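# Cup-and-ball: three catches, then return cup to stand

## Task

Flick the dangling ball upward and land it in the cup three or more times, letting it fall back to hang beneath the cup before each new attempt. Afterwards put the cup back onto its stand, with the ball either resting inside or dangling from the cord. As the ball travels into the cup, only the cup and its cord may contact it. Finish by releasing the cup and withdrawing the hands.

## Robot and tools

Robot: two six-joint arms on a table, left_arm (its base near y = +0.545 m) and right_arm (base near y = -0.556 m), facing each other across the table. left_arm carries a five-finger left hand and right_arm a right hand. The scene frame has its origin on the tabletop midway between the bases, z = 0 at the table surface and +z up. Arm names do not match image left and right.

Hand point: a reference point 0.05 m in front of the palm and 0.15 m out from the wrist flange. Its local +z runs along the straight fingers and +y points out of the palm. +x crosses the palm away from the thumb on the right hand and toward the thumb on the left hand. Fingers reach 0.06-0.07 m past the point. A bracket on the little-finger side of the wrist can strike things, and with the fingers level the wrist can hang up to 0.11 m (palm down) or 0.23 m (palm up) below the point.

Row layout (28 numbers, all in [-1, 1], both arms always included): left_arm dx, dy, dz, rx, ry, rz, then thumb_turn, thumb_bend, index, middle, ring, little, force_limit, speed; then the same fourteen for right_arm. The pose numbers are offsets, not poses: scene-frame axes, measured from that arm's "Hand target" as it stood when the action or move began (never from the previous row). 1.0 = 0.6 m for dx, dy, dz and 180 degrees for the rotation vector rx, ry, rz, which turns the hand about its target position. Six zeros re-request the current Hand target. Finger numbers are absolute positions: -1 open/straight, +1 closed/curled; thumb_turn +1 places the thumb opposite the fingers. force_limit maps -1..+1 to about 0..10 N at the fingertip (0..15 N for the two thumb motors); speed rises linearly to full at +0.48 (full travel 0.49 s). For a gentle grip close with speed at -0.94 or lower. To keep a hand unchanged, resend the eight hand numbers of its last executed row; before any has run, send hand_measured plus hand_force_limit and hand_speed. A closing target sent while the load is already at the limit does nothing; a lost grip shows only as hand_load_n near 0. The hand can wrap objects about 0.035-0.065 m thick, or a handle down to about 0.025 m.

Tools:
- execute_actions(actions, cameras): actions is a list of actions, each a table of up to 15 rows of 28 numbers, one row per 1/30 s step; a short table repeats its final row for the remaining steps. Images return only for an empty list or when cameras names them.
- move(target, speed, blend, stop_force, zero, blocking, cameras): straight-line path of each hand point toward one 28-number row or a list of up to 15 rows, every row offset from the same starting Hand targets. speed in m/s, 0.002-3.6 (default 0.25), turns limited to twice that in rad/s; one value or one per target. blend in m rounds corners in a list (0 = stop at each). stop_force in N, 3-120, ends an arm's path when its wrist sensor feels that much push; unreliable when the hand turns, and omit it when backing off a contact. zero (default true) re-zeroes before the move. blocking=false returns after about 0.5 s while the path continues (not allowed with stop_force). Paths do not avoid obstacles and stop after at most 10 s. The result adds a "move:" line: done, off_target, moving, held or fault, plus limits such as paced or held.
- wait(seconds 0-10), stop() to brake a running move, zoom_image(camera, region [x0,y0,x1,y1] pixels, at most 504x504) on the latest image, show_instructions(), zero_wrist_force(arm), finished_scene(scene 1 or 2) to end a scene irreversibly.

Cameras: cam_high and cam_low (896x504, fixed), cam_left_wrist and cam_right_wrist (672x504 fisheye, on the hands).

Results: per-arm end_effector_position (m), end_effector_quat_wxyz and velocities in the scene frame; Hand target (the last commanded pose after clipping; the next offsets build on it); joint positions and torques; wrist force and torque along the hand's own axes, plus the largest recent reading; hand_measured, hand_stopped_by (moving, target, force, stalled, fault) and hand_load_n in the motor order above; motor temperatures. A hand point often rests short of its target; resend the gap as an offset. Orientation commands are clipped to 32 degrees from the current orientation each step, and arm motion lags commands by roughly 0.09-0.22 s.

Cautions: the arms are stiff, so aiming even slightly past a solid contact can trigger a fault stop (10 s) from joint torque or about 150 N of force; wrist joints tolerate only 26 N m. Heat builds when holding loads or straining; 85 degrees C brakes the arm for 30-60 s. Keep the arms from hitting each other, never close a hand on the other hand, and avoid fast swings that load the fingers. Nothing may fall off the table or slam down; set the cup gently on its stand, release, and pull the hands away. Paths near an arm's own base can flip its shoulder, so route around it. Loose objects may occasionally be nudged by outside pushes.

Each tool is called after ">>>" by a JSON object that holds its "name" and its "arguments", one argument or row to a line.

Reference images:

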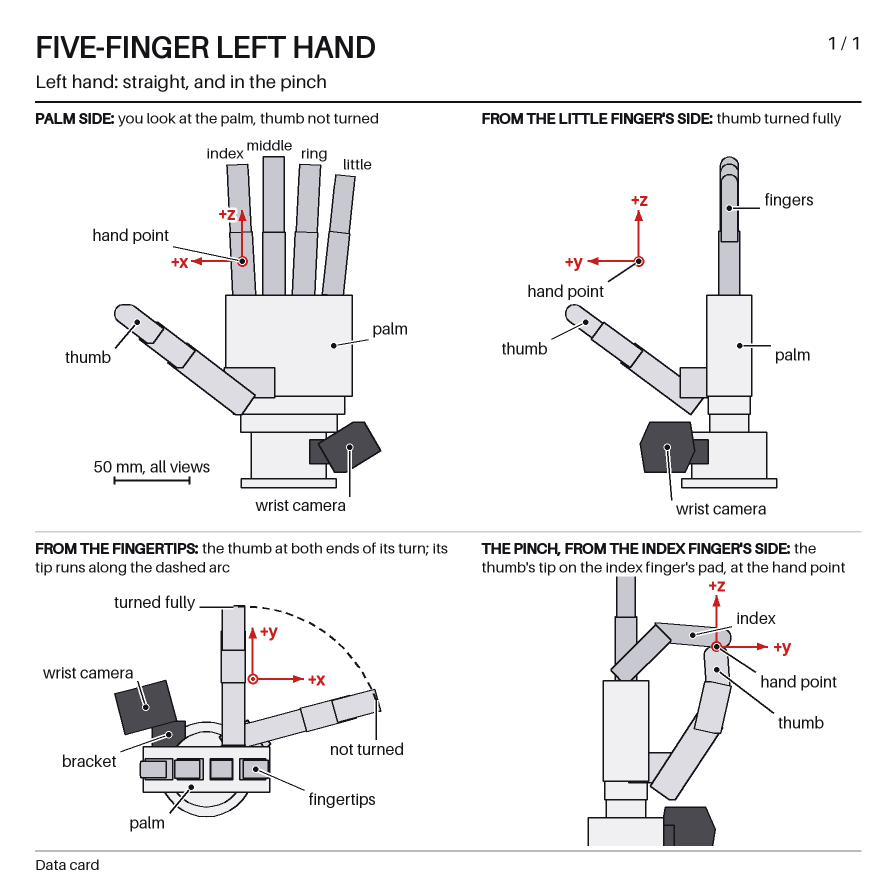

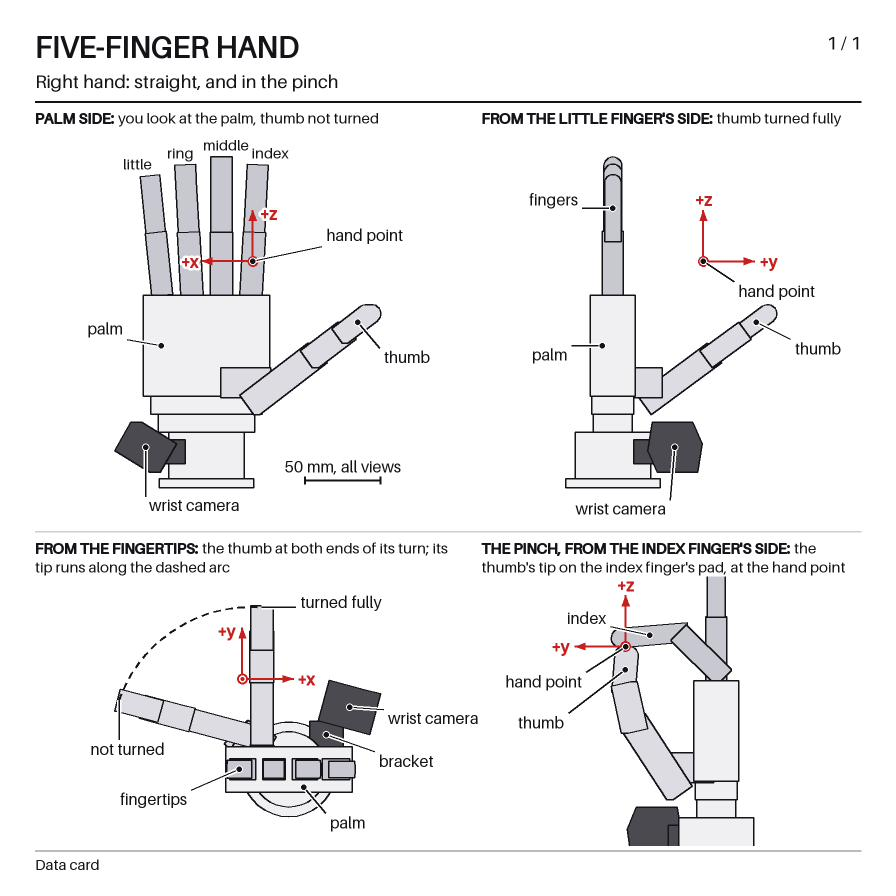

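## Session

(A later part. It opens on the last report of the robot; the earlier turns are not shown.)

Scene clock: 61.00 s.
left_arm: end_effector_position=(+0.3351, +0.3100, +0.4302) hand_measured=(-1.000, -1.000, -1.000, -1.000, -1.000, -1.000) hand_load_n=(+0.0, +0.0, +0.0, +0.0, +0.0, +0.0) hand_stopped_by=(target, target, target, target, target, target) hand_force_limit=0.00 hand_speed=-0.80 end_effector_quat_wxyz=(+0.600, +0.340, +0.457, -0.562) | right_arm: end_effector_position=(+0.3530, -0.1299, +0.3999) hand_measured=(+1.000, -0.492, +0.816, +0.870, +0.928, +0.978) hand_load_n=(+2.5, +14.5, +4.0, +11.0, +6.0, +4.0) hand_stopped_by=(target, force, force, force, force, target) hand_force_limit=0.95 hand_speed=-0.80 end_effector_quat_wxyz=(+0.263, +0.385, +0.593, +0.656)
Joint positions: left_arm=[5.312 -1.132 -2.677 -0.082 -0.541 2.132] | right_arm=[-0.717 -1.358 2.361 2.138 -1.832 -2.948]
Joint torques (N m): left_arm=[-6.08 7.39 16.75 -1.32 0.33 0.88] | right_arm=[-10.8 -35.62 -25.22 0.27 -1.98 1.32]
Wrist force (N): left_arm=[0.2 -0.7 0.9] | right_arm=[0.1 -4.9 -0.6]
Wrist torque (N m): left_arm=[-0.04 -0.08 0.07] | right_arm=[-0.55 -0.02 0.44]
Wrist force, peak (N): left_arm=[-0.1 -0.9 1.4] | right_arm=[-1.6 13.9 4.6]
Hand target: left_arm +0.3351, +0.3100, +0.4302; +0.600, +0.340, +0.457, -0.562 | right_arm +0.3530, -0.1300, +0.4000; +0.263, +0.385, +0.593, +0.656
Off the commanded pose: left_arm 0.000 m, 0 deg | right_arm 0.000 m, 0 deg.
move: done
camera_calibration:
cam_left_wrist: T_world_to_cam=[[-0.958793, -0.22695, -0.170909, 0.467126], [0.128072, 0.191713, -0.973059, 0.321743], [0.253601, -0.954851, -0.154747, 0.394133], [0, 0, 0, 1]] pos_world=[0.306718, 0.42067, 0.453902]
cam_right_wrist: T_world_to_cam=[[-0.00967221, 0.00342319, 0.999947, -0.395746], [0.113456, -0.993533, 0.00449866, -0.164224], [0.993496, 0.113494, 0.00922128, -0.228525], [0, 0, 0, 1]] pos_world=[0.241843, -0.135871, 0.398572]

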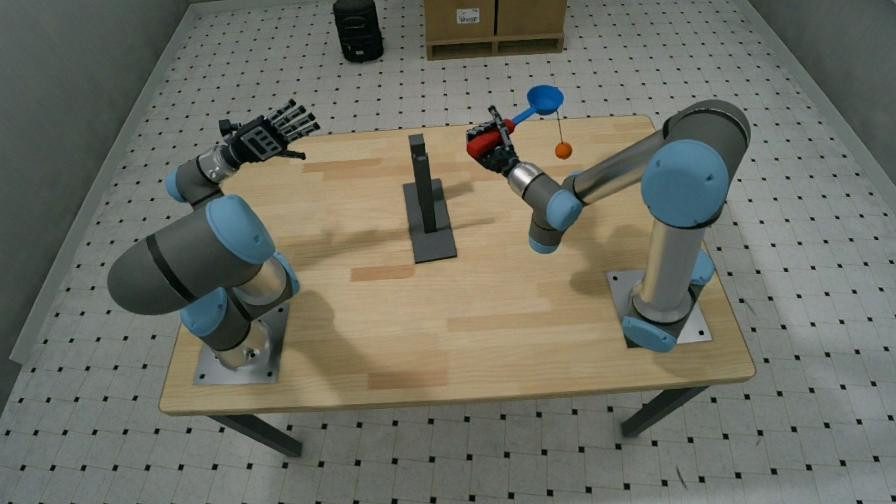

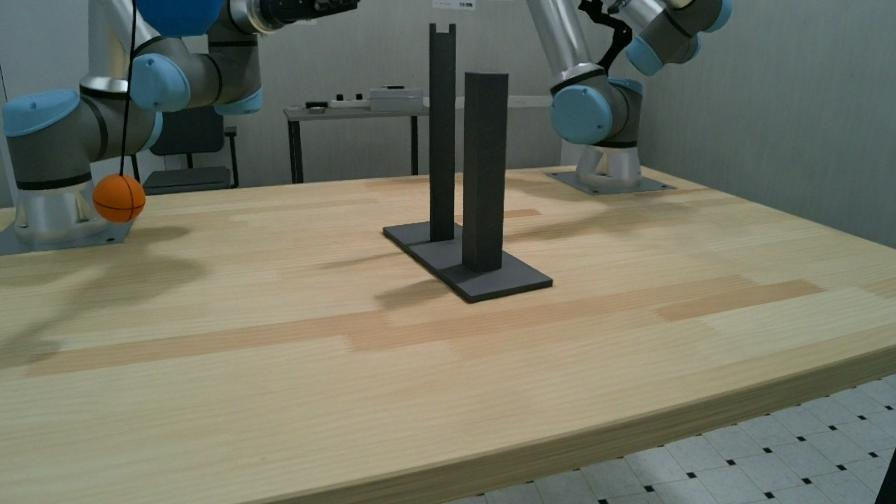

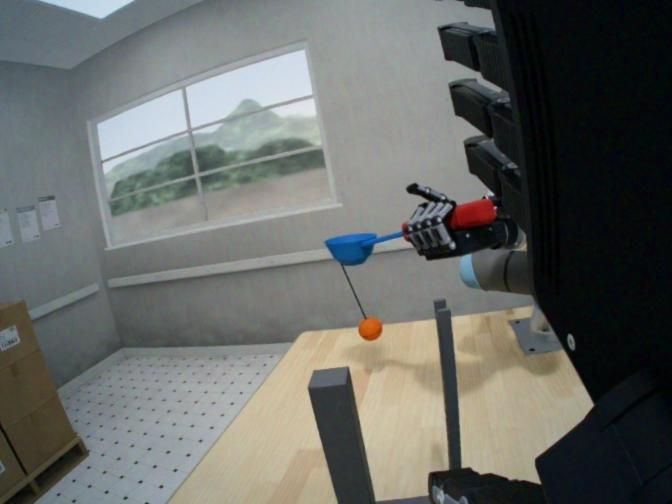

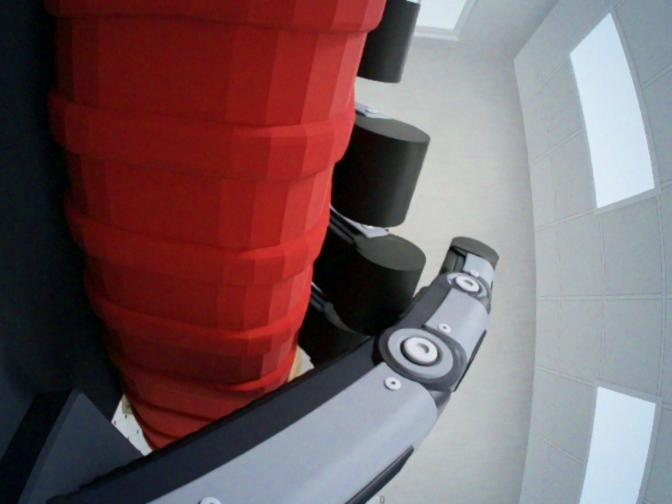

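>>> {"name": "move", "arguments": {
  "target": [0,0,0,0,0,0,-1,-1,-1,-1,-1,-1,0,-0.8,0,0,-0.1667,0,0,0,1,0.97,0.97,0.97,0.98,0.98,0.95,-0.8],
  "speed": 0.12
}}

>>> {"name": "wait", "arguments": {
  "seconds": 0.40,
  "cameras": ["cam_low","cam_high"]
}}

>>> {"name": "zoom_image", "arguments": {
  "camera": "cam_low",
  "region": [60, 150, 240, 310]
}}

>>> {"name": "zoom_image", "arguments": {
  "camera": "cam_high",
  "region": [510, 100, 620, 200]
}}

>>> {"name": "wait", "arguments": {
  "seconds": 0.40,
  "cameras": ["cam_low","cam_high"]
}}

>>> {"name": "zoom_image", "arguments": {
  "camera": "cam_low",
  "region": [60, 150, 240, 310]
}}

>>> {"name": "zoom_image", "arguments": {
  "camera": "cam_high",
  "region": [510, 100, 620, 200]
}}

Scene clock: 64.27 s.
left_arm: end_effector_position=(+0.3351, +0.3100, +0.4302) hand_measured=(-1.000, -1.000, -1.000, -1.000, -1.000, -1.000) hand_load_n=(+0.0, +0.0, +0.0, +0.0, +0.0, +0.0) hand_stopped_by=(target, target, target, target, target, target) hand_force_limit=0.00 hand_speed=-0.80 end_effector_quat_wxyz=(+0.600, +0.340, +0.457, -0.562) | right_arm: end_effector_position=(+0.3530, -0.1300, +0.3000) hand_measured=(+1.000, -0.492, +0.816, +0.870, +0.928, +0.978) hand_load_n=(+2.5, +14.5, +4.0, +11.0, +6.0, +4.0) hand_stopped_by=(target, force, force, force, force, target) hand_force_limit=0.95 hand_speed=-0.80 end_effector_quat_wxyz=(+0.263, +0.385, +0.593, +0.656)
Joint positions: left_arm=[5.312 -1.132 -2.677 -0.082 -0.541 2.132] | right_arm=[-0.717 -1.043 2.391 1.794 -1.832 -2.948]
Joint torques (N m): left_arm=[-6.41 7.91 15.75 -1.37 0.32 0.88] | right_arm=[1.2 -19.25 -15.54 -3.43 2.08 -1.25]
Wrist force (N): left_arm=[0.3 -0.7 0.7] | right_arm=[0.4 -4.6 -0.5]
Wrist torque (N m): left_arm=[-0.03 -0.10 0.07] | right_arm=[-0.56 -0.10 0.44]
Wrist force, peak (N): left_arm=[0.0 -0.6 1.4] | right_arm=[-0.1 -7.5 -0.5]
Hand target: left_arm +0.3351, +0.3100, +0.4302; +0.600, +0.340, +0.457, -0.562 | right_arm +0.3530, -0.1300, +0.3000; +0.263, +0.385, +0.593, +0.656
Off the commanded pose: left_arm 0.000 m, 0 deg | right_arm 0.000 m, 0 deg.
move: done

Scene clock: 64.67 s.
left_arm: end_effector_position=(+0.3351, +0.3100, +0.4302) hand_measured=(-1.000, -1.000, -1.000, -1.000, -1.000, -1.000) hand_load_n=(+0.0, +0.0, +0.0, +0.0, +0.0, +0.0) hand_stopped_by=(target, target, target, target, target, target) hand_force_limit=0.00 hand_speed=-0.80 end_effector_quat_wxyz=(+0.600, +0.340, +0.457, -0.562) | right_arm: end_effector_position=(+0.3530, -0.1300, +0.3000) hand_measured=(+1.000, -0.492, +0.816, +0.870, +0.928, +0.978) hand_load_n=(+2.5, +14.5, +4.0, +11.0, +6.0, +4.0) hand_stopped_by=(target, force, force, force, force, target) hand_force_limit=0.95 hand_speed=-0.80 end_effector_quat_wxyz=(+0.263, +0.385, +0.593, +0.656)
Joint positions: left_arm=[5.312 -1.132 -2.677 -0.082 -0.541 2.132] | right_arm=[-0.717 -1.043 2.391 1.793 -1.832 -2.948]
Joint torques (N m): left_arm=[-5.88 8.59 16 -1.27 0.32 0.75] | right_arm=[-4.13 -17.78 -12.36 -3.95 1.87 -0.17]
Wrist force (N): left_arm=[0.2 -0.7 0.6] | right_arm=[-0.2 -5.6 -0.4]
Wrist torque (N m): left_arm=[-0.04 -0.08 0.07] | right_arm=[-0.56 0.04 0.41]
Wrist force, peak (N): left_arm=[-0.1 -0.4 1.2] | right_arm=[-0.1 -6.0 -0.6]
Hand target: left_arm +0.3351, +0.3100, +0.4302; +0.600, +0.340, +0.457, -0.562 | right_arm +0.3530, -0.1300, +0.3000; +0.263, +0.385, +0.593, +0.656
Off the commanded pose: left_arm 0.000 m, 0 deg | right_arm 0.000 m, 0 deg.
wait: 0.40 s; at rest by 0.17 s
Images, in order (width x height): cam_high 896x504, cam_low 896x504.

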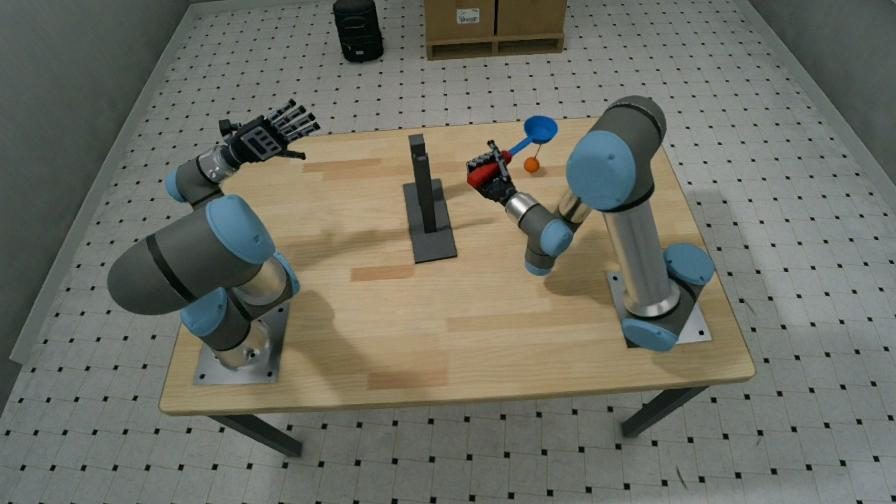

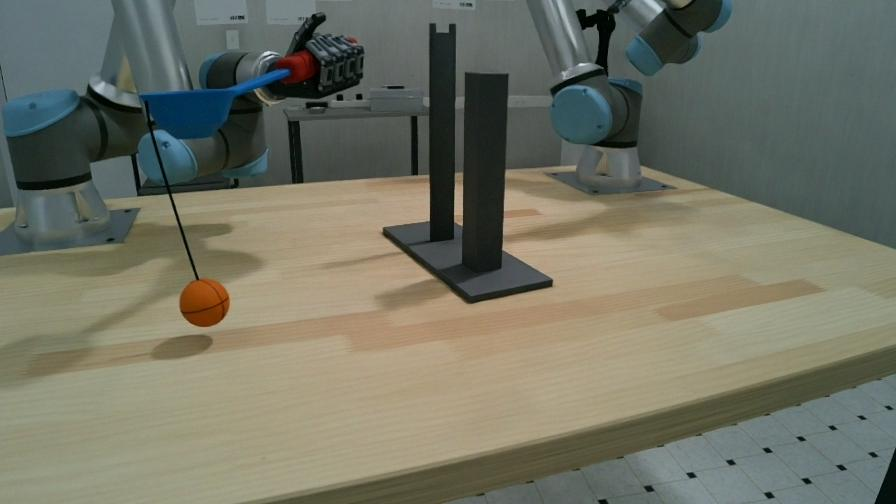

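Scaled by 2.800 from the camera's 896x504 image, which has a finer 1280x720 frame.

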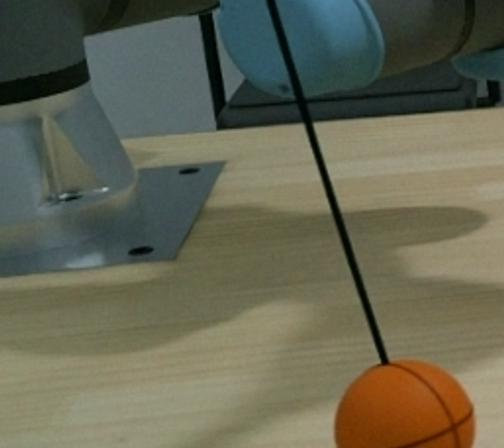

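Scaled by 4.582 from the camera's 896x504 image, which has a finer 1280x720 frame.

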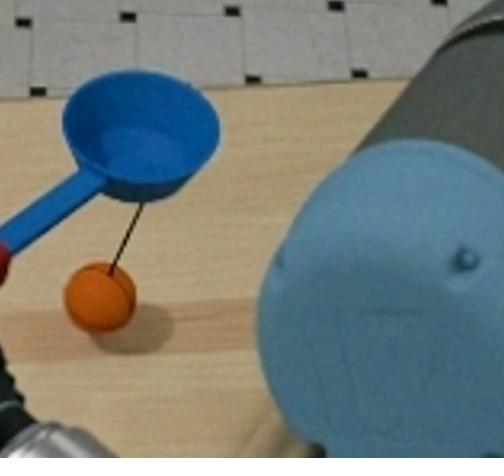

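Scene clock: 65.07 s.
left_arm: end_effector_position=(+0.3351, +0.3100, +0.4302) hand_measured=(-1.000, -1.000, -1.000, -1.000, -1.000, -1.000) hand_load_n=(+0.5, +0.0, +0.0, +0.0, +0.0, +0.0) hand_stopped_by=(target, target, target, target, target, target) hand_force_limit=0.00 hand_speed=-0.80 end_effector_quat_wxyz=(+0.600, +0.340, +0.457, -0.562) | right_arm: end_effector_position=(+0.3530, -0.1300, +0.3000) hand_measured=(+1.000, -0.492, +0.816, +0.870, +0.928, +0.978) hand_load_n=(+2.5, +14.5, +4.0, +11.5, +6.0, +4.0) hand_stopped_by=(target, force, force, force, force, target) hand_force_limit=0.95 hand_speed=-0.80 end_effector_quat_wxyz=(+0.263, +0.385, +0.593, +0.656)
Joint positions: left_arm=[5.312 -1.132 -2.677 -0.082 -0.541 2.132] | right_arm=[-0.717 -1.043 2.391 1.793 -1.832 -2.948]
Joint torques (N m): left_arm=[-5.16 7.91 15.5 -1.2 0.44 0.95] | right_arm=[-7.23 -18.41 -8.72 -3.99 1.85 0.63]
Wrist force (N): left_arm=[0.1 -0.8 0.8] | right_arm=[0.1 -4.4 -0.4]
Wrist torque (N m): left_arm=[-0.05 -0.07 0.06] | right_arm=[-0.55 -0.06 0.42]
Wrist force, peak (N): left_arm=[0.0 -0.9 1.1] | right_arm=[-0.2 -6.0 -0.5]
Hand target: left_arm +0.3351, +0.3100, +0.4302; +0.600, +0.340, +0.457, -0.562 | right_arm +0.3530, -0.1300, +0.3000; +0.263, +0.385, +0.593, +0.656
Off the commanded pose: left_arm 0.000 m, 0 deg | right_arm 0.000 m, 0 deg.
wait: 0.40 s; at rest by 0.17 s
Images, in order (width x height): cam_high 896x504, cam_low 896x504.

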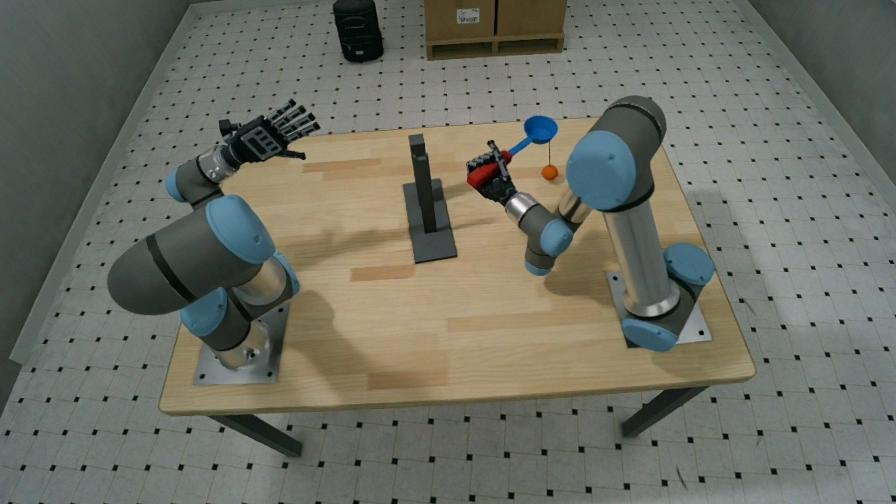

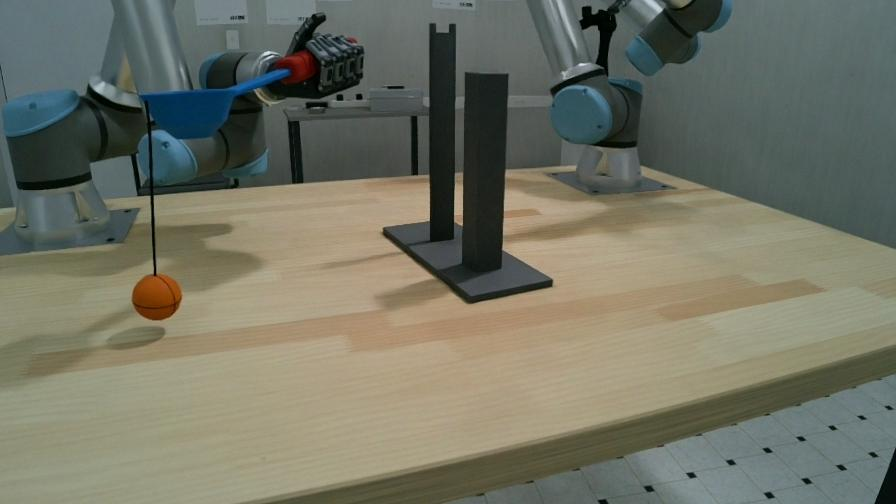

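Scaled by 2.800 from the camera's 896x504 image, which has a finer 1280x720 frame.

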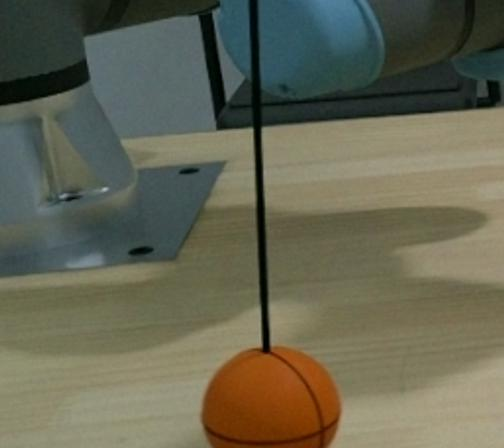

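Scaled by 4.582 from the camera's 896x504 image, which has a finer 1280x720 frame.

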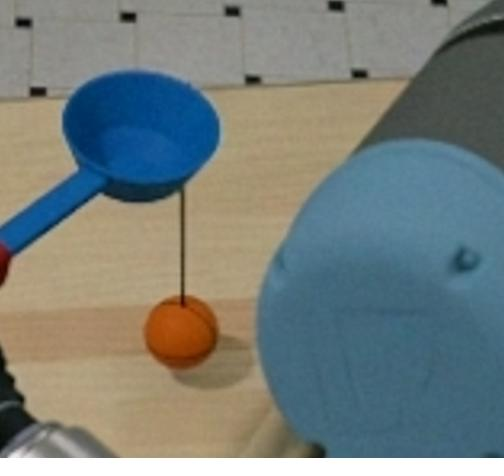

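>>> {"name": "move", "arguments": {
  "target": [0,0,0,0,0,0,-1,-1,-1,-1,-1,-1,0,-0.8,0,0,-0.03,0,0,0,1,0.97,0.97,0.97,0.98,0.98,0.95,-0.8],
  "speed": 0.03
}}

>>> {"name": "wait", "arguments": {
  "seconds": 2.4,
  "cameras": ["cam_low","cam_high"]
}}

>>> {"name": "zoom_image", "arguments": {
  "camera": "cam_low",
  "region": [120, 240, 240, 340]
}}

>>> {"name": "zoom_image", "arguments": {
  "camera": "cam_high",
  "region": [510, 100, 620, 200]
}}

>>> {"name": "wait", "arguments": {
  "seconds": 0.3,
  "cameras": ["cam_low"]
}}

>>> {"name": "zoom_image", "arguments": {
  "camera": "cam_low",
  "region": [120, 240, 240, 340]
}}

Scene clock: 70.90 s.
left_arm: end_effector_position=(+0.3351, +0.3100, +0.4302) hand_measured=(-1.000, -1.000, -1.000, -1.000, -1.000, -1.000) hand_load_n=(+0.0, +0.0, +0.0, +0.0, +0.0, +0.0) hand_stopped_by=(target, target, target, target, target, target) hand_force_limit=0.00 hand_speed=-0.80 end_effector_quat_wxyz=(+0.600, +0.340, +0.457, -0.562) | right_arm: end_effector_position=(+0.3531, -0.1300, +0.2819) hand_measured=(+1.000, -0.492, +0.816, +0.870, +0.928, +0.978) hand_load_n=(+2.5, +14.5, +4.0, +11.0, +6.0, +4.0) hand_stopped_by=(target, force, force, force, force, target) hand_force_limit=0.95 hand_speed=-0.80 end_effector_quat_wxyz=(+0.263, +0.385, +0.593, +0.656) end_effector_velocity=(+0.000, +0.000, +0.000) end_effector_angular_velocity=(-0.003, +0.002, +0.000)
Joint positions: left_arm=[5.312 -1.132 -2.677 -0.082 -0.541 2.132] | right_arm=[-0.717 -0.982 2.387 1.736 -1.832 -2.948]
Joint velocities: left_arm=[within noise] | right_arm=[0 -0.002 0.001 0.005 0 0]
Joint torques (N m): left_arm=[-5.7 8.18 13.45 -1.25 0.32 0.95] | right_arm=[-8.87 -42.96 -11.56 0.4 0.99 0.21]
Wrist force (N): left_arm=[0.4 -0.7 0.9] | right_arm=[-0.2 -4.5 -0.6]
Wrist torque (N m): left_arm=[-0.05 -0.11 0.08] | right_arm=[-0.57 0.04 0.34]
Wrist force, peak (N): left_arm=[0.5 -1.1 1.1] | right_arm=[-0.2 -6.2 -0.7]
Hand target: left_arm +0.3351, +0.3100, +0.4302; +0.600, +0.340, +0.457, -0.562 | right_arm +0.3530, -0.1300, +0.2820; +0.263, +0.385, +0.593, +0.656
Off the commanded pose: left_arm 0.000 m, 0 deg | right_arm 0.000 m, 0 deg.
move: done

Scene clock: 73.30 s.
left_arm: end_effector_position=(+0.3351, +0.3100, +0.4302) hand_measured=(-1.000, -1.000, -1.000, -1.000, -1.000, -1.000) hand_load_n=(+0.5, +0.0, +0.0, +0.0, +0.0, +0.0) hand_stopped_by=(target, target, target, target, target, target) hand_force_limit=0.00 hand_speed=-0.80 end_effector_quat_wxyz=(+0.600, +0.340, +0.457, -0.562) | right_arm: end_effector_position=(+0.3530, -0.1300, +0.2820) hand_measured=(+1.000, -0.492, +0.816, +0.870, +0.928, +0.978) hand_load_n=(+2.5, +15.0, +4.5, +11.0, +6.0, +4.0) hand_stopped_by=(target, force, force, force, force, target) hand_force_limit=0.95 hand_speed=-0.80 end_effector_quat_wxyz=(+0.263, +0.385, +0.593, +0.656)
Joint positions: left_arm=[5.312 -1.132 -2.677 -0.082 -0.541 2.132] | right_arm=[-0.717 -0.982 2.387 1.737 -1.832 -2.948]
Joint torques (N m): left_arm=[-4.91 8.09 13.11 -1.25 0.39 0.91] | right_arm=[-9.43 -42.87 4.53 0.33 1.77 -1.98]
Wrist force (N): left_arm=[0.5 -0.8 1.0] | right_arm=[0.2 -3.3 -0.7]
Wrist torque (N m): left_arm=[-0.07 -0.14 0.10] | right_arm=[-0.50 -0.03 0.35]
Wrist force, peak (N): left_arm=[0.4 -1.2 0.7] | right_arm=[-0.1 -5.6 -0.9]
Hand target: left_arm +0.3351, +0.3100, +0.4302; +0.600, +0.340, +0.457, -0.562 | right_arm +0.3530, -0.1300, +0.2820; +0.263, +0.385, +0.593, +0.656
Off the commanded pose: left_arm 0.000 m, 0 deg | right_arm 0.000 m, 0 deg.
wait: 2.40 s; at rest by 0.17 s
Images, in order (width x height): cam_high 896x504, cam_low 896x504.

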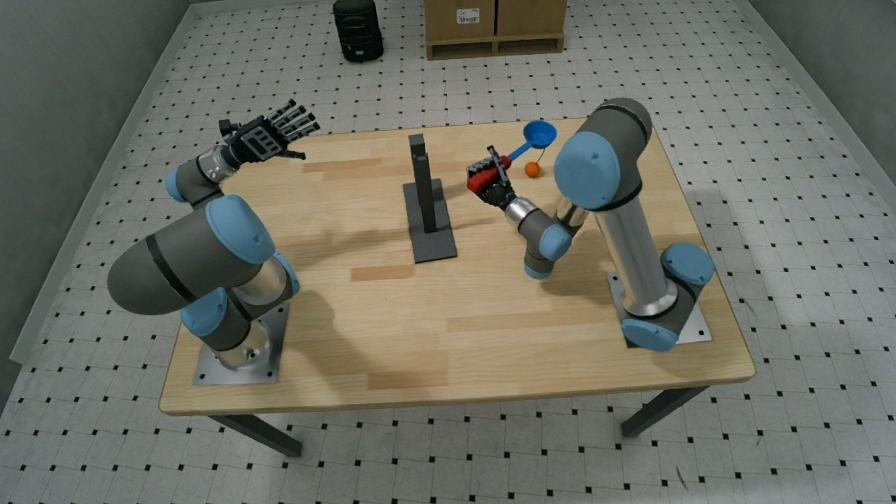

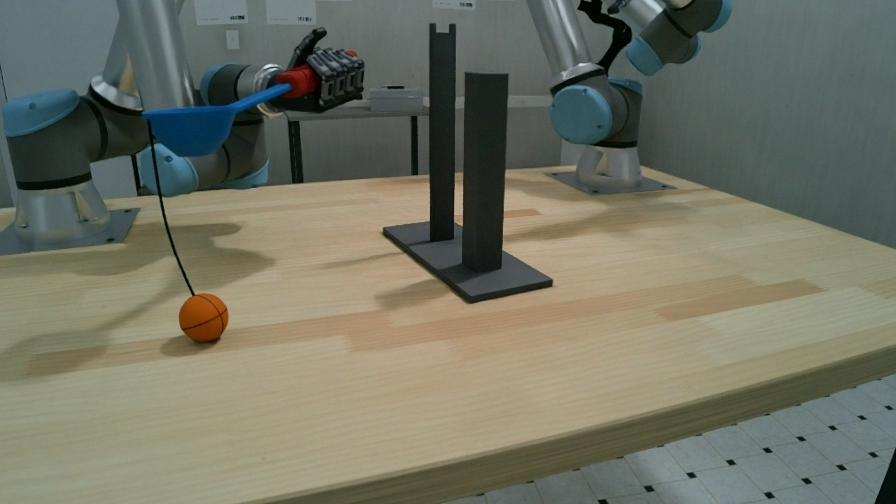

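Scaled by 4.200 from the camera's 896x504 image, which has a finer 1280x720 frame.

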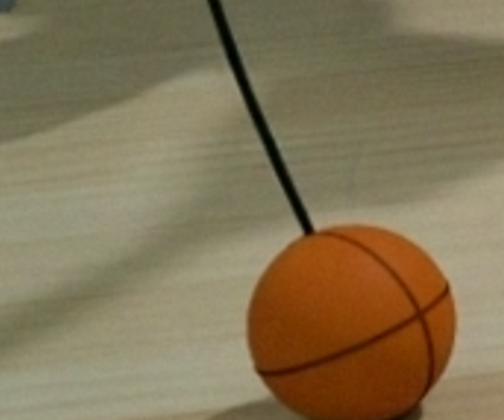

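Scaled by 4.582 from the camera's 896x504 image, which has a finer 1280x720 frame.

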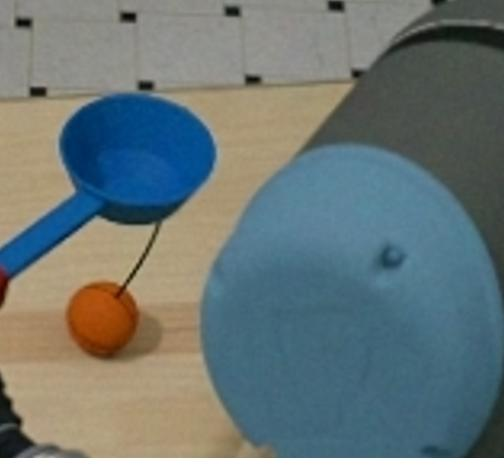

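Scene clock: 73.60 s.
left_arm: end_effector_position=(+0.3351, +0.3100, +0.4302) hand_measured=(-1.000, -1.000, -1.000, -1.000, -1.000, -1.000) hand_load_n=(+0.0, +0.0, +0.0, +0.0, +0.0, +0.0) hand_stopped_by=(target, target, target, target, target, target) hand_force_limit=0.00 hand_speed=-0.80 end_effector_quat_wxyz=(+0.600, +0.340, +0.457, -0.562) | right_arm: end_effector_position=(+0.3530, -0.1300, +0.2820) hand_measured=(+1.000, -0.492, +0.816, +0.870, +0.928, +0.978) hand_load_n=(+2.5, +14.5, +4.0, +11.0, +6.0, +4.0) hand_stopped_by=(target, force, force, force, force, target) hand_force_limit=0.95 hand_speed=-0.80 end_effector_quat_wxyz=(+0.263, +0.385, +0.593, +0.656)
Joint positions: left_arm=[5.312 -1.132 -2.677 -0.082 -0.541 2.132] | right_arm=[-0.717 -0.982 2.387 1.737 -1.832 -2.948]
Joint torques (N m): left_arm=[-5.42 7.24 13.49 -1.23 0.29 0.84] | right_arm=[-9.54 -42.12 4.04 0.5 1.72 -2.05]
Wrist force (N): left_arm=[0.2 -0.7 0.7] | right_arm=[-0.1 -3.9 -0.6]
Wrist torque (N m): left_arm=[-0.03 -0.10 0.08] | right_arm=[-0.56 0.01 0.32]
Wrist force, peak (N): left_arm=[0.2 -0.8 0.8] | right_arm=[-0.1 -5.3 -0.5]
Hand target: left_arm +0.3351, +0.3100, +0.4302; +0.600, +0.340, +0.457, -0.562 | right_arm +0.3530, -0.1300, +0.2820; +0.263, +0.385, +0.593, +0.656
Off the commanded pose: left_arm 0.000 m, 0 deg | right_arm 0.000 m, 0 deg.
wait: 0.30 s; at rest by 0.17 s
Images, in order (width x height): cam_low 896x504.

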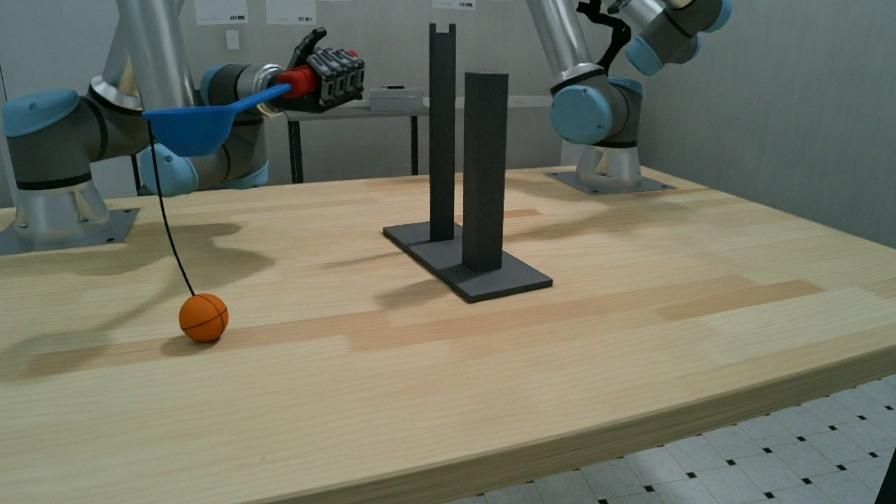

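Scaled by 4.200 from the camera's 896x504 image, which has a finer 1280x720 frame.

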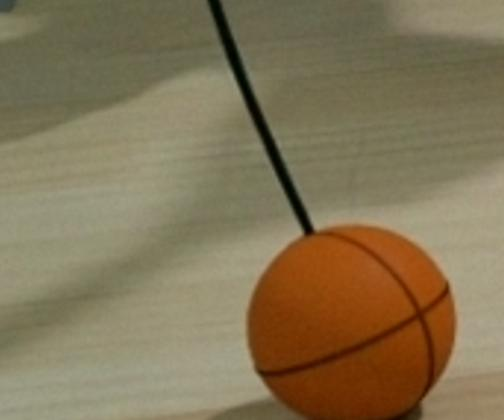

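>>> {"name": "move", "arguments": {
  "target": [0,0,0,0,0,0,-1,-1,-1,-1,-1,-1,0,-0.8,0.0217,0.0375,0,0,0,0,1,0.97,0.97,0.97,0.98,0.98,0.95,-0.8],
  "speed": 0.06
}}

>>> {"name": "move", "arguments": {
  "target": [0,0,0,0,0,0,-1,-1,-1,-1,-1,-1,0,-0.8,0,0,0.0217,0,0,0,1,0.97,0.97,0.97,0.98,0.98,0.95,-0.8],
  "speed": 0.004
}}

>>> {"name": "wait", "arguments": {
  "seconds": 0.21,
  "cameras": ["cam_low"]
}}

>>> {"name": "zoom_image", "arguments": {
  "camera": "cam_low",
  "region": [120, 240, 240, 340]
}}

>>> {"name": "wait", "arguments": {
  "seconds": 0.21,
  "cameras": ["cam_low"]
}}

>>> {"name": "zoom_image", "arguments": {
  "camera": "cam_low",
  "region": [120, 240, 240, 340]
}}

>>> {"name": "wait", "arguments": {
  "seconds": 0.21,
  "cameras": ["cam_low","cam_high"]
}}

>>> {"name": "zoom_image", "arguments": {
  "camera": "cam_low",
  "region": [120, 240, 240, 340]
}}

>>> {"name": "zoom_image", "arguments": {
  "camera": "cam_high",
  "region": [510, 100, 620, 200]
}}

Scene clock: 80.73 s.
left_arm: end_effector_position=(+0.3351, +0.3100, +0.4302) hand_measured=(-1.000, -1.000, -1.000, -1.000, -1.000, -1.000) hand_load_n=(+0.0, +0.0, +0.0, +0.0, +0.0, +0.0) hand_stopped_by=(target, target, target, target, target, target) hand_force_limit=0.00 hand_speed=-0.80 end_effector_quat_wxyz=(+0.600, +0.340, +0.457, -0.562) | right_arm: end_effector_position=(+0.3660, -0.1075, +0.2818) hand_measured=(+1.000, -0.492, +0.816, +0.870, +0.928, +0.978) hand_load_n=(+2.5, +14.5, +4.0, +11.0, +6.0, +4.5) hand_stopped_by=(target, force, force, force, force, target) hand_force_limit=0.95 hand_speed=-0.80 end_effector_quat_wxyz=(+0.263, +0.385, +0.593, +0.656)
Joint positions: left_arm=[5.312 -1.132 -2.677 -0.082 -0.541 2.132] | right_arm=[-0.703 -0.964 2.314 1.792 -1.846 -2.948]
Joint torques (N m): left_arm=[-5.59 8.62 11.45 -1.2 0.4 0.69] | right_arm=[-7.62 -44.9 2.24 -3.57 1.89 -1.17]
Wrist force (N): left_arm=[0.4 -0.4 0.8] | right_arm=[0.1 -5.4 -0.5]
Wrist torque (N m): left_arm=[0.00 -0.11 0.07] | right_arm=[-0.58 -0.02 0.34]
Wrist force, peak (N): left_arm=[0.4 -0.8 1.2] | right_arm=[-0.2 -5.8 -0.5]
Hand target: left_arm +0.3351, +0.3100, +0.4302; +0.600, +0.340, +0.457, -0.562 | right_arm +0.3661, -0.1075, +0.2820; +0.263, +0.385, +0.593, +0.656
Off the commanded pose: left_arm 0.000 m, 0 deg | right_arm 0.000 m, 0 deg.
move: done

Scene clock: 84.20 s.
left_arm: end_effector_position=(+0.3351, +0.3100, +0.4302) hand_measured=(-1.000, -1.000, -1.000, -1.000, -1.000, -1.000) hand_load_n=(+0.0, +0.0, +0.0, +0.0, +0.0, +0.0) hand_stopped_by=(target, target, target, target, target, target) hand_force_limit=0.00 hand_speed=-0.80 end_effector_quat_wxyz=(+0.600, +0.340, +0.457, -0.562) | right_arm: end_effector_position=(+0.3661, -0.1075, +0.2950) hand_measured=(+1.000, -0.492, +0.816, +0.870, +0.928, +0.978) hand_load_n=(+2.5, +14.5, +4.0, +11.0, +6.0, +4.0) hand_stopped_by=(target, force, force, force, force, target) hand_force_limit=0.95 hand_speed=-0.80 end_effector_quat_wxyz=(+0.263, +0.385, +0.593, +0.656)
Joint positions: left_arm=[5.312 -1.132 -2.677 -0.082 -0.541 2.132] | right_arm=[-0.703 -1.005 2.317 1.83 -1.845 -2.948]
Joint torques (N m): left_arm=[-5.2 8.11 12.09 -1.36 0.42 0.56] | right_arm=[-10.37 -33.87 2.22 -0.93 2.11 0.89]
Wrist force (N): left_arm=[0.4 -0.6 0.7] | right_arm=[0.3 -5.4 -0.7]
Wrist torque (N m): left_arm=[-0.02 -0.11 0.07] | right_arm=[-0.55 -0.04 0.44]
Wrist force, peak (N): left_arm=[0.5 -0.9 1.1] | right_arm=[0.0 -6.1 -0.6]
Hand target: left_arm +0.3351, +0.3100, +0.4302; +0.600, +0.340, +0.457, -0.562 | right_arm +0.3661, -0.1075, +0.2950; +0.263, +0.385, +0.593, +0.656
Off the commanded pose: left_arm 0.000 m, 0 deg | right_arm 0.000 m, 0 deg.
move: done

Scene clock: 84.43 s.
left_arm: end_effector_position=(+0.3351, +0.3100, +0.4302) hand_measured=(-1.000, -1.000, -1.000, -1.000, -1.000, -1.000) hand_load_n=(+0.5, +0.0, +0.0, +0.0, +0.0, +0.0) hand_stopped_by=(target, target, target, target, target, target) hand_force_limit=0.00 hand_speed=-0.80 end_effector_quat_wxyz=(+0.600, +0.340, +0.457, -0.562) | right_arm: end_effector_position=(+0.3661, -0.1075, +0.2950) hand_measured=(+1.000, -0.492, +0.816, +0.870, +0.928, +0.978) hand_load_n=(+2.5, +14.5, +4.0, +11.0, +6.0, +4.0) hand_stopped_by=(target, force, force, force, force, target) hand_force_limit=0.95 hand_speed=-0.80 end_effector_quat_wxyz=(+0.263, +0.385, +0.593, +0.656)
Joint positions: left_arm=[5.312 -1.132 -2.677 -0.082 -0.541 2.132] | right_arm=[-0.703 -1.005 2.317 1.83 -1.845 -2.948]
Joint torques (N m): left_arm=[-4.57 8.03 11.29 -1.33 0.31 0.8] | right_arm=[-9.84 -26.18 1.29 -2.93 2.02 0.74]
Wrist force (N): left_arm=[0.1 -0.5 0.7] | right_arm=[-0.1 -3.7 -0.7]
Wrist torque (N m): left_arm=[0.00 -0.08 0.06] | right_arm=[-0.50 0.02 0.43]
Wrist force, peak (N): left_arm=[0.5 -1.0 0.6] | right_arm=[-0.1 -5.6 -0.6]
Hand target: left_arm +0.3351, +0.3100, +0.4302; +0.600, +0.340, +0.457, -0.562 | right_arm +0.3661, -0.1075, +0.2950; +0.263, +0.385, +0.593, +0.656
Off the commanded pose: left_arm 0.000 m, 0 deg | right_arm 0.000 m, 0 deg.
wait: 0.23 s; at rest by 0.17 s
Images, in order (width x height): cam_low 896x504.

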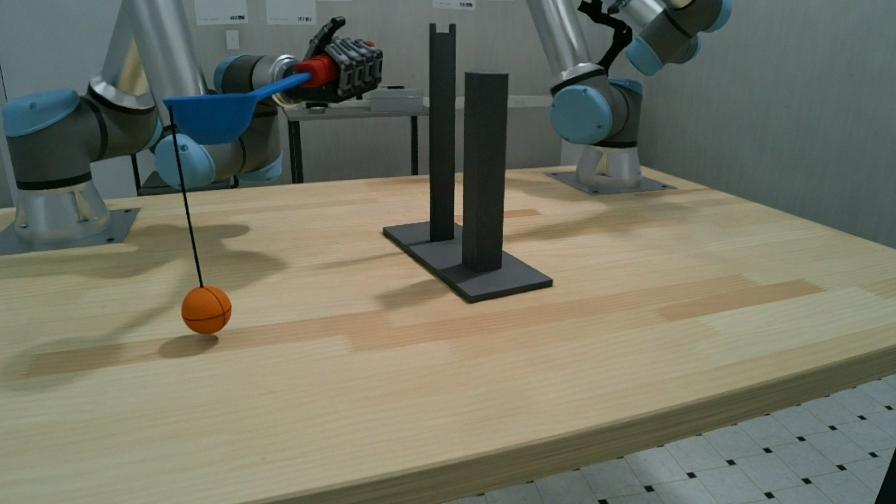

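Scaled by 4.200 from the camera's 896x504 image, which has a finer 1280x720 frame.

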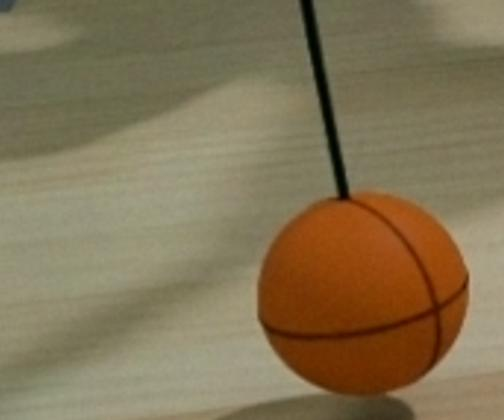

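Scene clock: 84.67 s.
left_arm: end_effector_position=(+0.3351, +0.3100, +0.4302) hand_measured=(-1.000, -1.000, -1.000, -1.000, -1.000, -1.000) hand_load_n=(+0.0, +0.0, +0.0, +0.0, +0.0, +0.0) hand_stopped_by=(target, target, target, target, target, target) hand_force_limit=0.00 hand_speed=-0.80 end_effector_quat_wxyz=(+0.600, +0.340, +0.457, -0.562) | right_arm: end_effector_position=(+0.3661, -0.1075, +0.2950) hand_measured=(+1.000, -0.492, +0.816, +0.870, +0.928, +0.978) hand_load_n=(+2.5, +14.5, +4.0, +11.5, +6.0, +4.5) hand_stopped_by=(target, force, force, force, force, target) hand_force_limit=0.95 hand_speed=-0.80 end_effector_quat_wxyz=(+0.263, +0.385, +0.593, +0.656)
Joint positions: left_arm=[5.312 -1.132 -2.677 -0.082 -0.541 2.132] | right_arm=[-0.703 -1.005 2.317 1.83 -1.845 -2.948]
Joint torques (N m): left_arm=[-4.71 7.77 11.25 -1.23 0.37 0.57] | right_arm=[-10.53 -19.64 1.12 -3.28 2.02 0.79]
Wrist force (N): left_arm=[0.3 -0.9 0.8] | right_arm=[0.1 -5.7 -0.6]
Wrist torque (N m): left_arm=[-0.07 -0.09 0.08] | right_arm=[-0.59 -0.04 0.44]
Wrist force, peak (N): left_arm=[0.1 -0.9 1.0] | right_arm=[0.0 -5.9 -0.3]
Hand target: left_arm +0.3351, +0.3100, +0.4302; +0.600, +0.340, +0.457, -0.562 | right_arm +0.3661, -0.1075, +0.2950; +0.263, +0.385, +0.593, +0.656
Off the commanded pose: left_arm 0.000 m, 0 deg | right_arm 0.000 m, 0 deg.
wait: 0.23 s; at rest by 0.17 s
Images, in order (width x height): cam_low 896x504.

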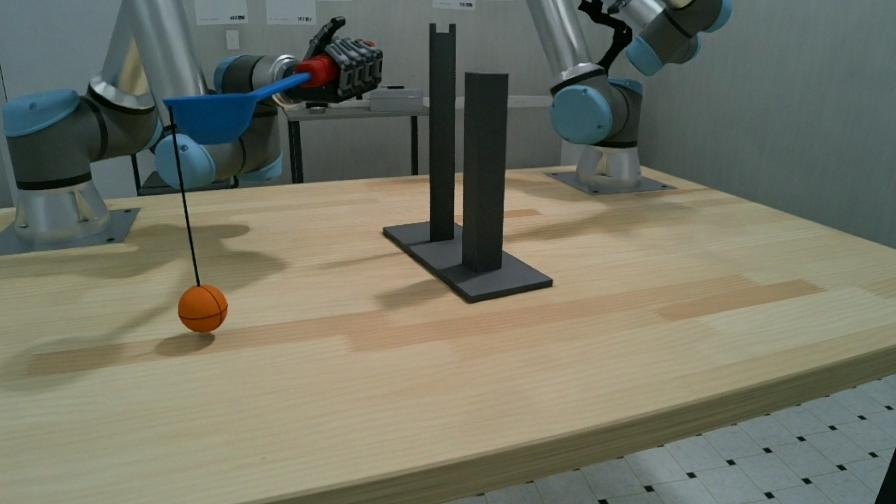

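Scaled by 4.200 from the camera's 896x504 image, which has a finer 1280x720 frame.

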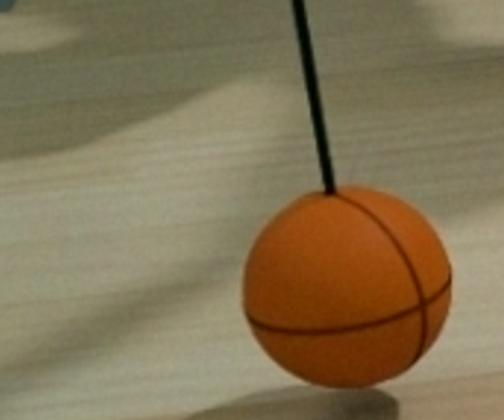

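Scene clock: 84.90 s.
left_arm: end_effector_position=(+0.3351, +0.3100, +0.4302) hand_measured=(-1.000, -1.000, -1.000, -1.000, -1.000, -1.000) hand_load_n=(+0.0, +0.0, +0.0, +0.0, +0.0, +0.0) hand_stopped_by=(target, target, target, target, target, target) hand_force_limit=0.00 hand_speed=-0.80 end_effector_quat_wxyz=(+0.600, +0.340, +0.457, -0.562) | right_arm: end_effector_position=(+0.3661, -0.1075, +0.2950) hand_measured=(+1.000, -0.492, +0.816, +0.870, +0.928, +0.978) hand_load_n=(+2.5, +14.0, +4.0, +11.0, +6.0, +4.5) hand_stopped_by=(target, force, force, force, force, target) hand_force_limit=0.95 hand_speed=-0.80 end_effector_quat_wxyz=(+0.263, +0.385, +0.593, +0.656)
Joint positions: left_arm=[5.312 -1.132 -2.677 -0.082 -0.541 2.132] | right_arm=[-0.703 -1.005 2.317 1.83 -1.845 -2.948]
Joint torques (N m): left_arm=[-5.12 8.04 12.16 -1.25 0.29 0.58] | right_arm=[-10.54 -19.8 0.92 -3.52 2.14 0.77]
Wrist force (N): left_arm=[0.3 -0.8 0.9] | right_arm=[0.1 -4.2 -0.8]
Wrist torque (N m): left_arm=[-0.06 -0.11 0.08] | right_arm=[-0.56 -0.02 0.42]
Wrist force, peak (N): left_arm=[0.3 -0.8 0.9] | right_arm=[-0.1 -5.7 -0.4]
Hand target: left_arm +0.3351, +0.3100, +0.4302; +0.600, +0.340, +0.457, -0.562 | right_arm +0.3661, -0.1075, +0.2950; +0.263, +0.385, +0.593, +0.656
Off the commanded pose: left_arm 0.000 m, 0 deg | right_arm 0.000 m, 0 deg.
wait: 0.23 s; at rest by 0.17 s
Images, in order (width x height): cam_high 896x504, cam_low 896x504.

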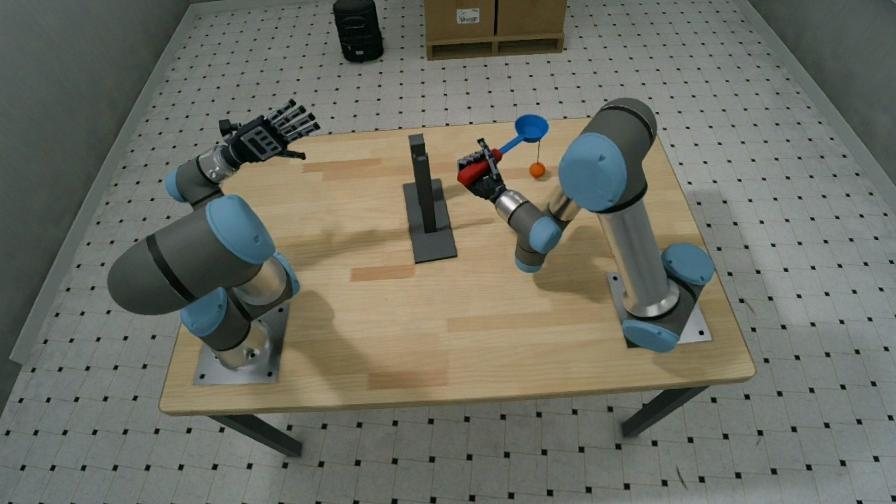

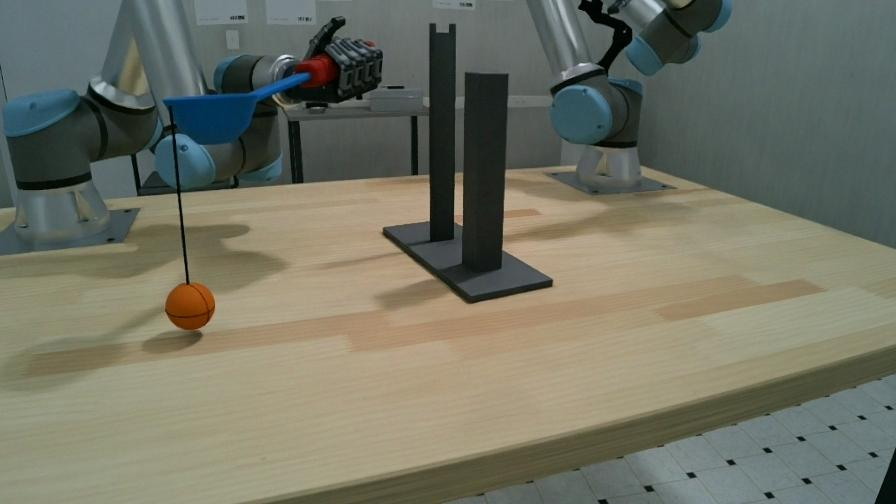

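Scaled by 4.200 from the camera's 896x504 image, which has a finer 1280x720 frame.

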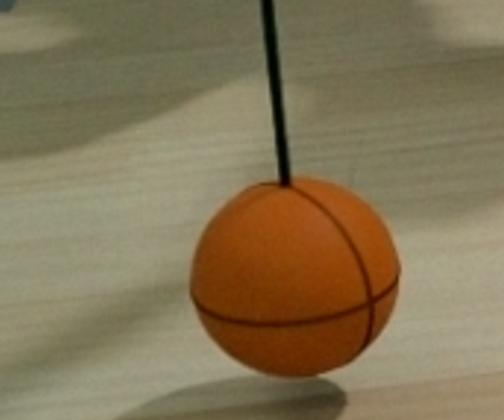

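Scaled by 4.582 from the camera's 896x504 image, which has a finer 1280x720 frame.

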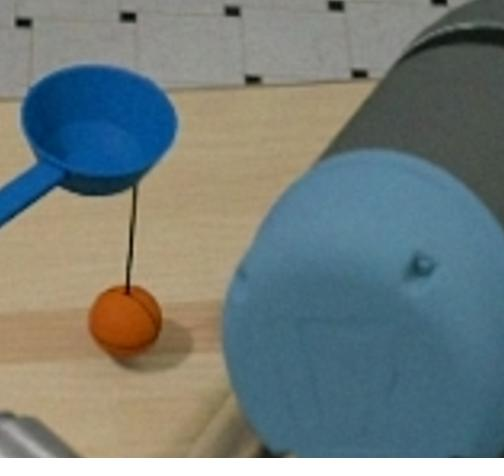

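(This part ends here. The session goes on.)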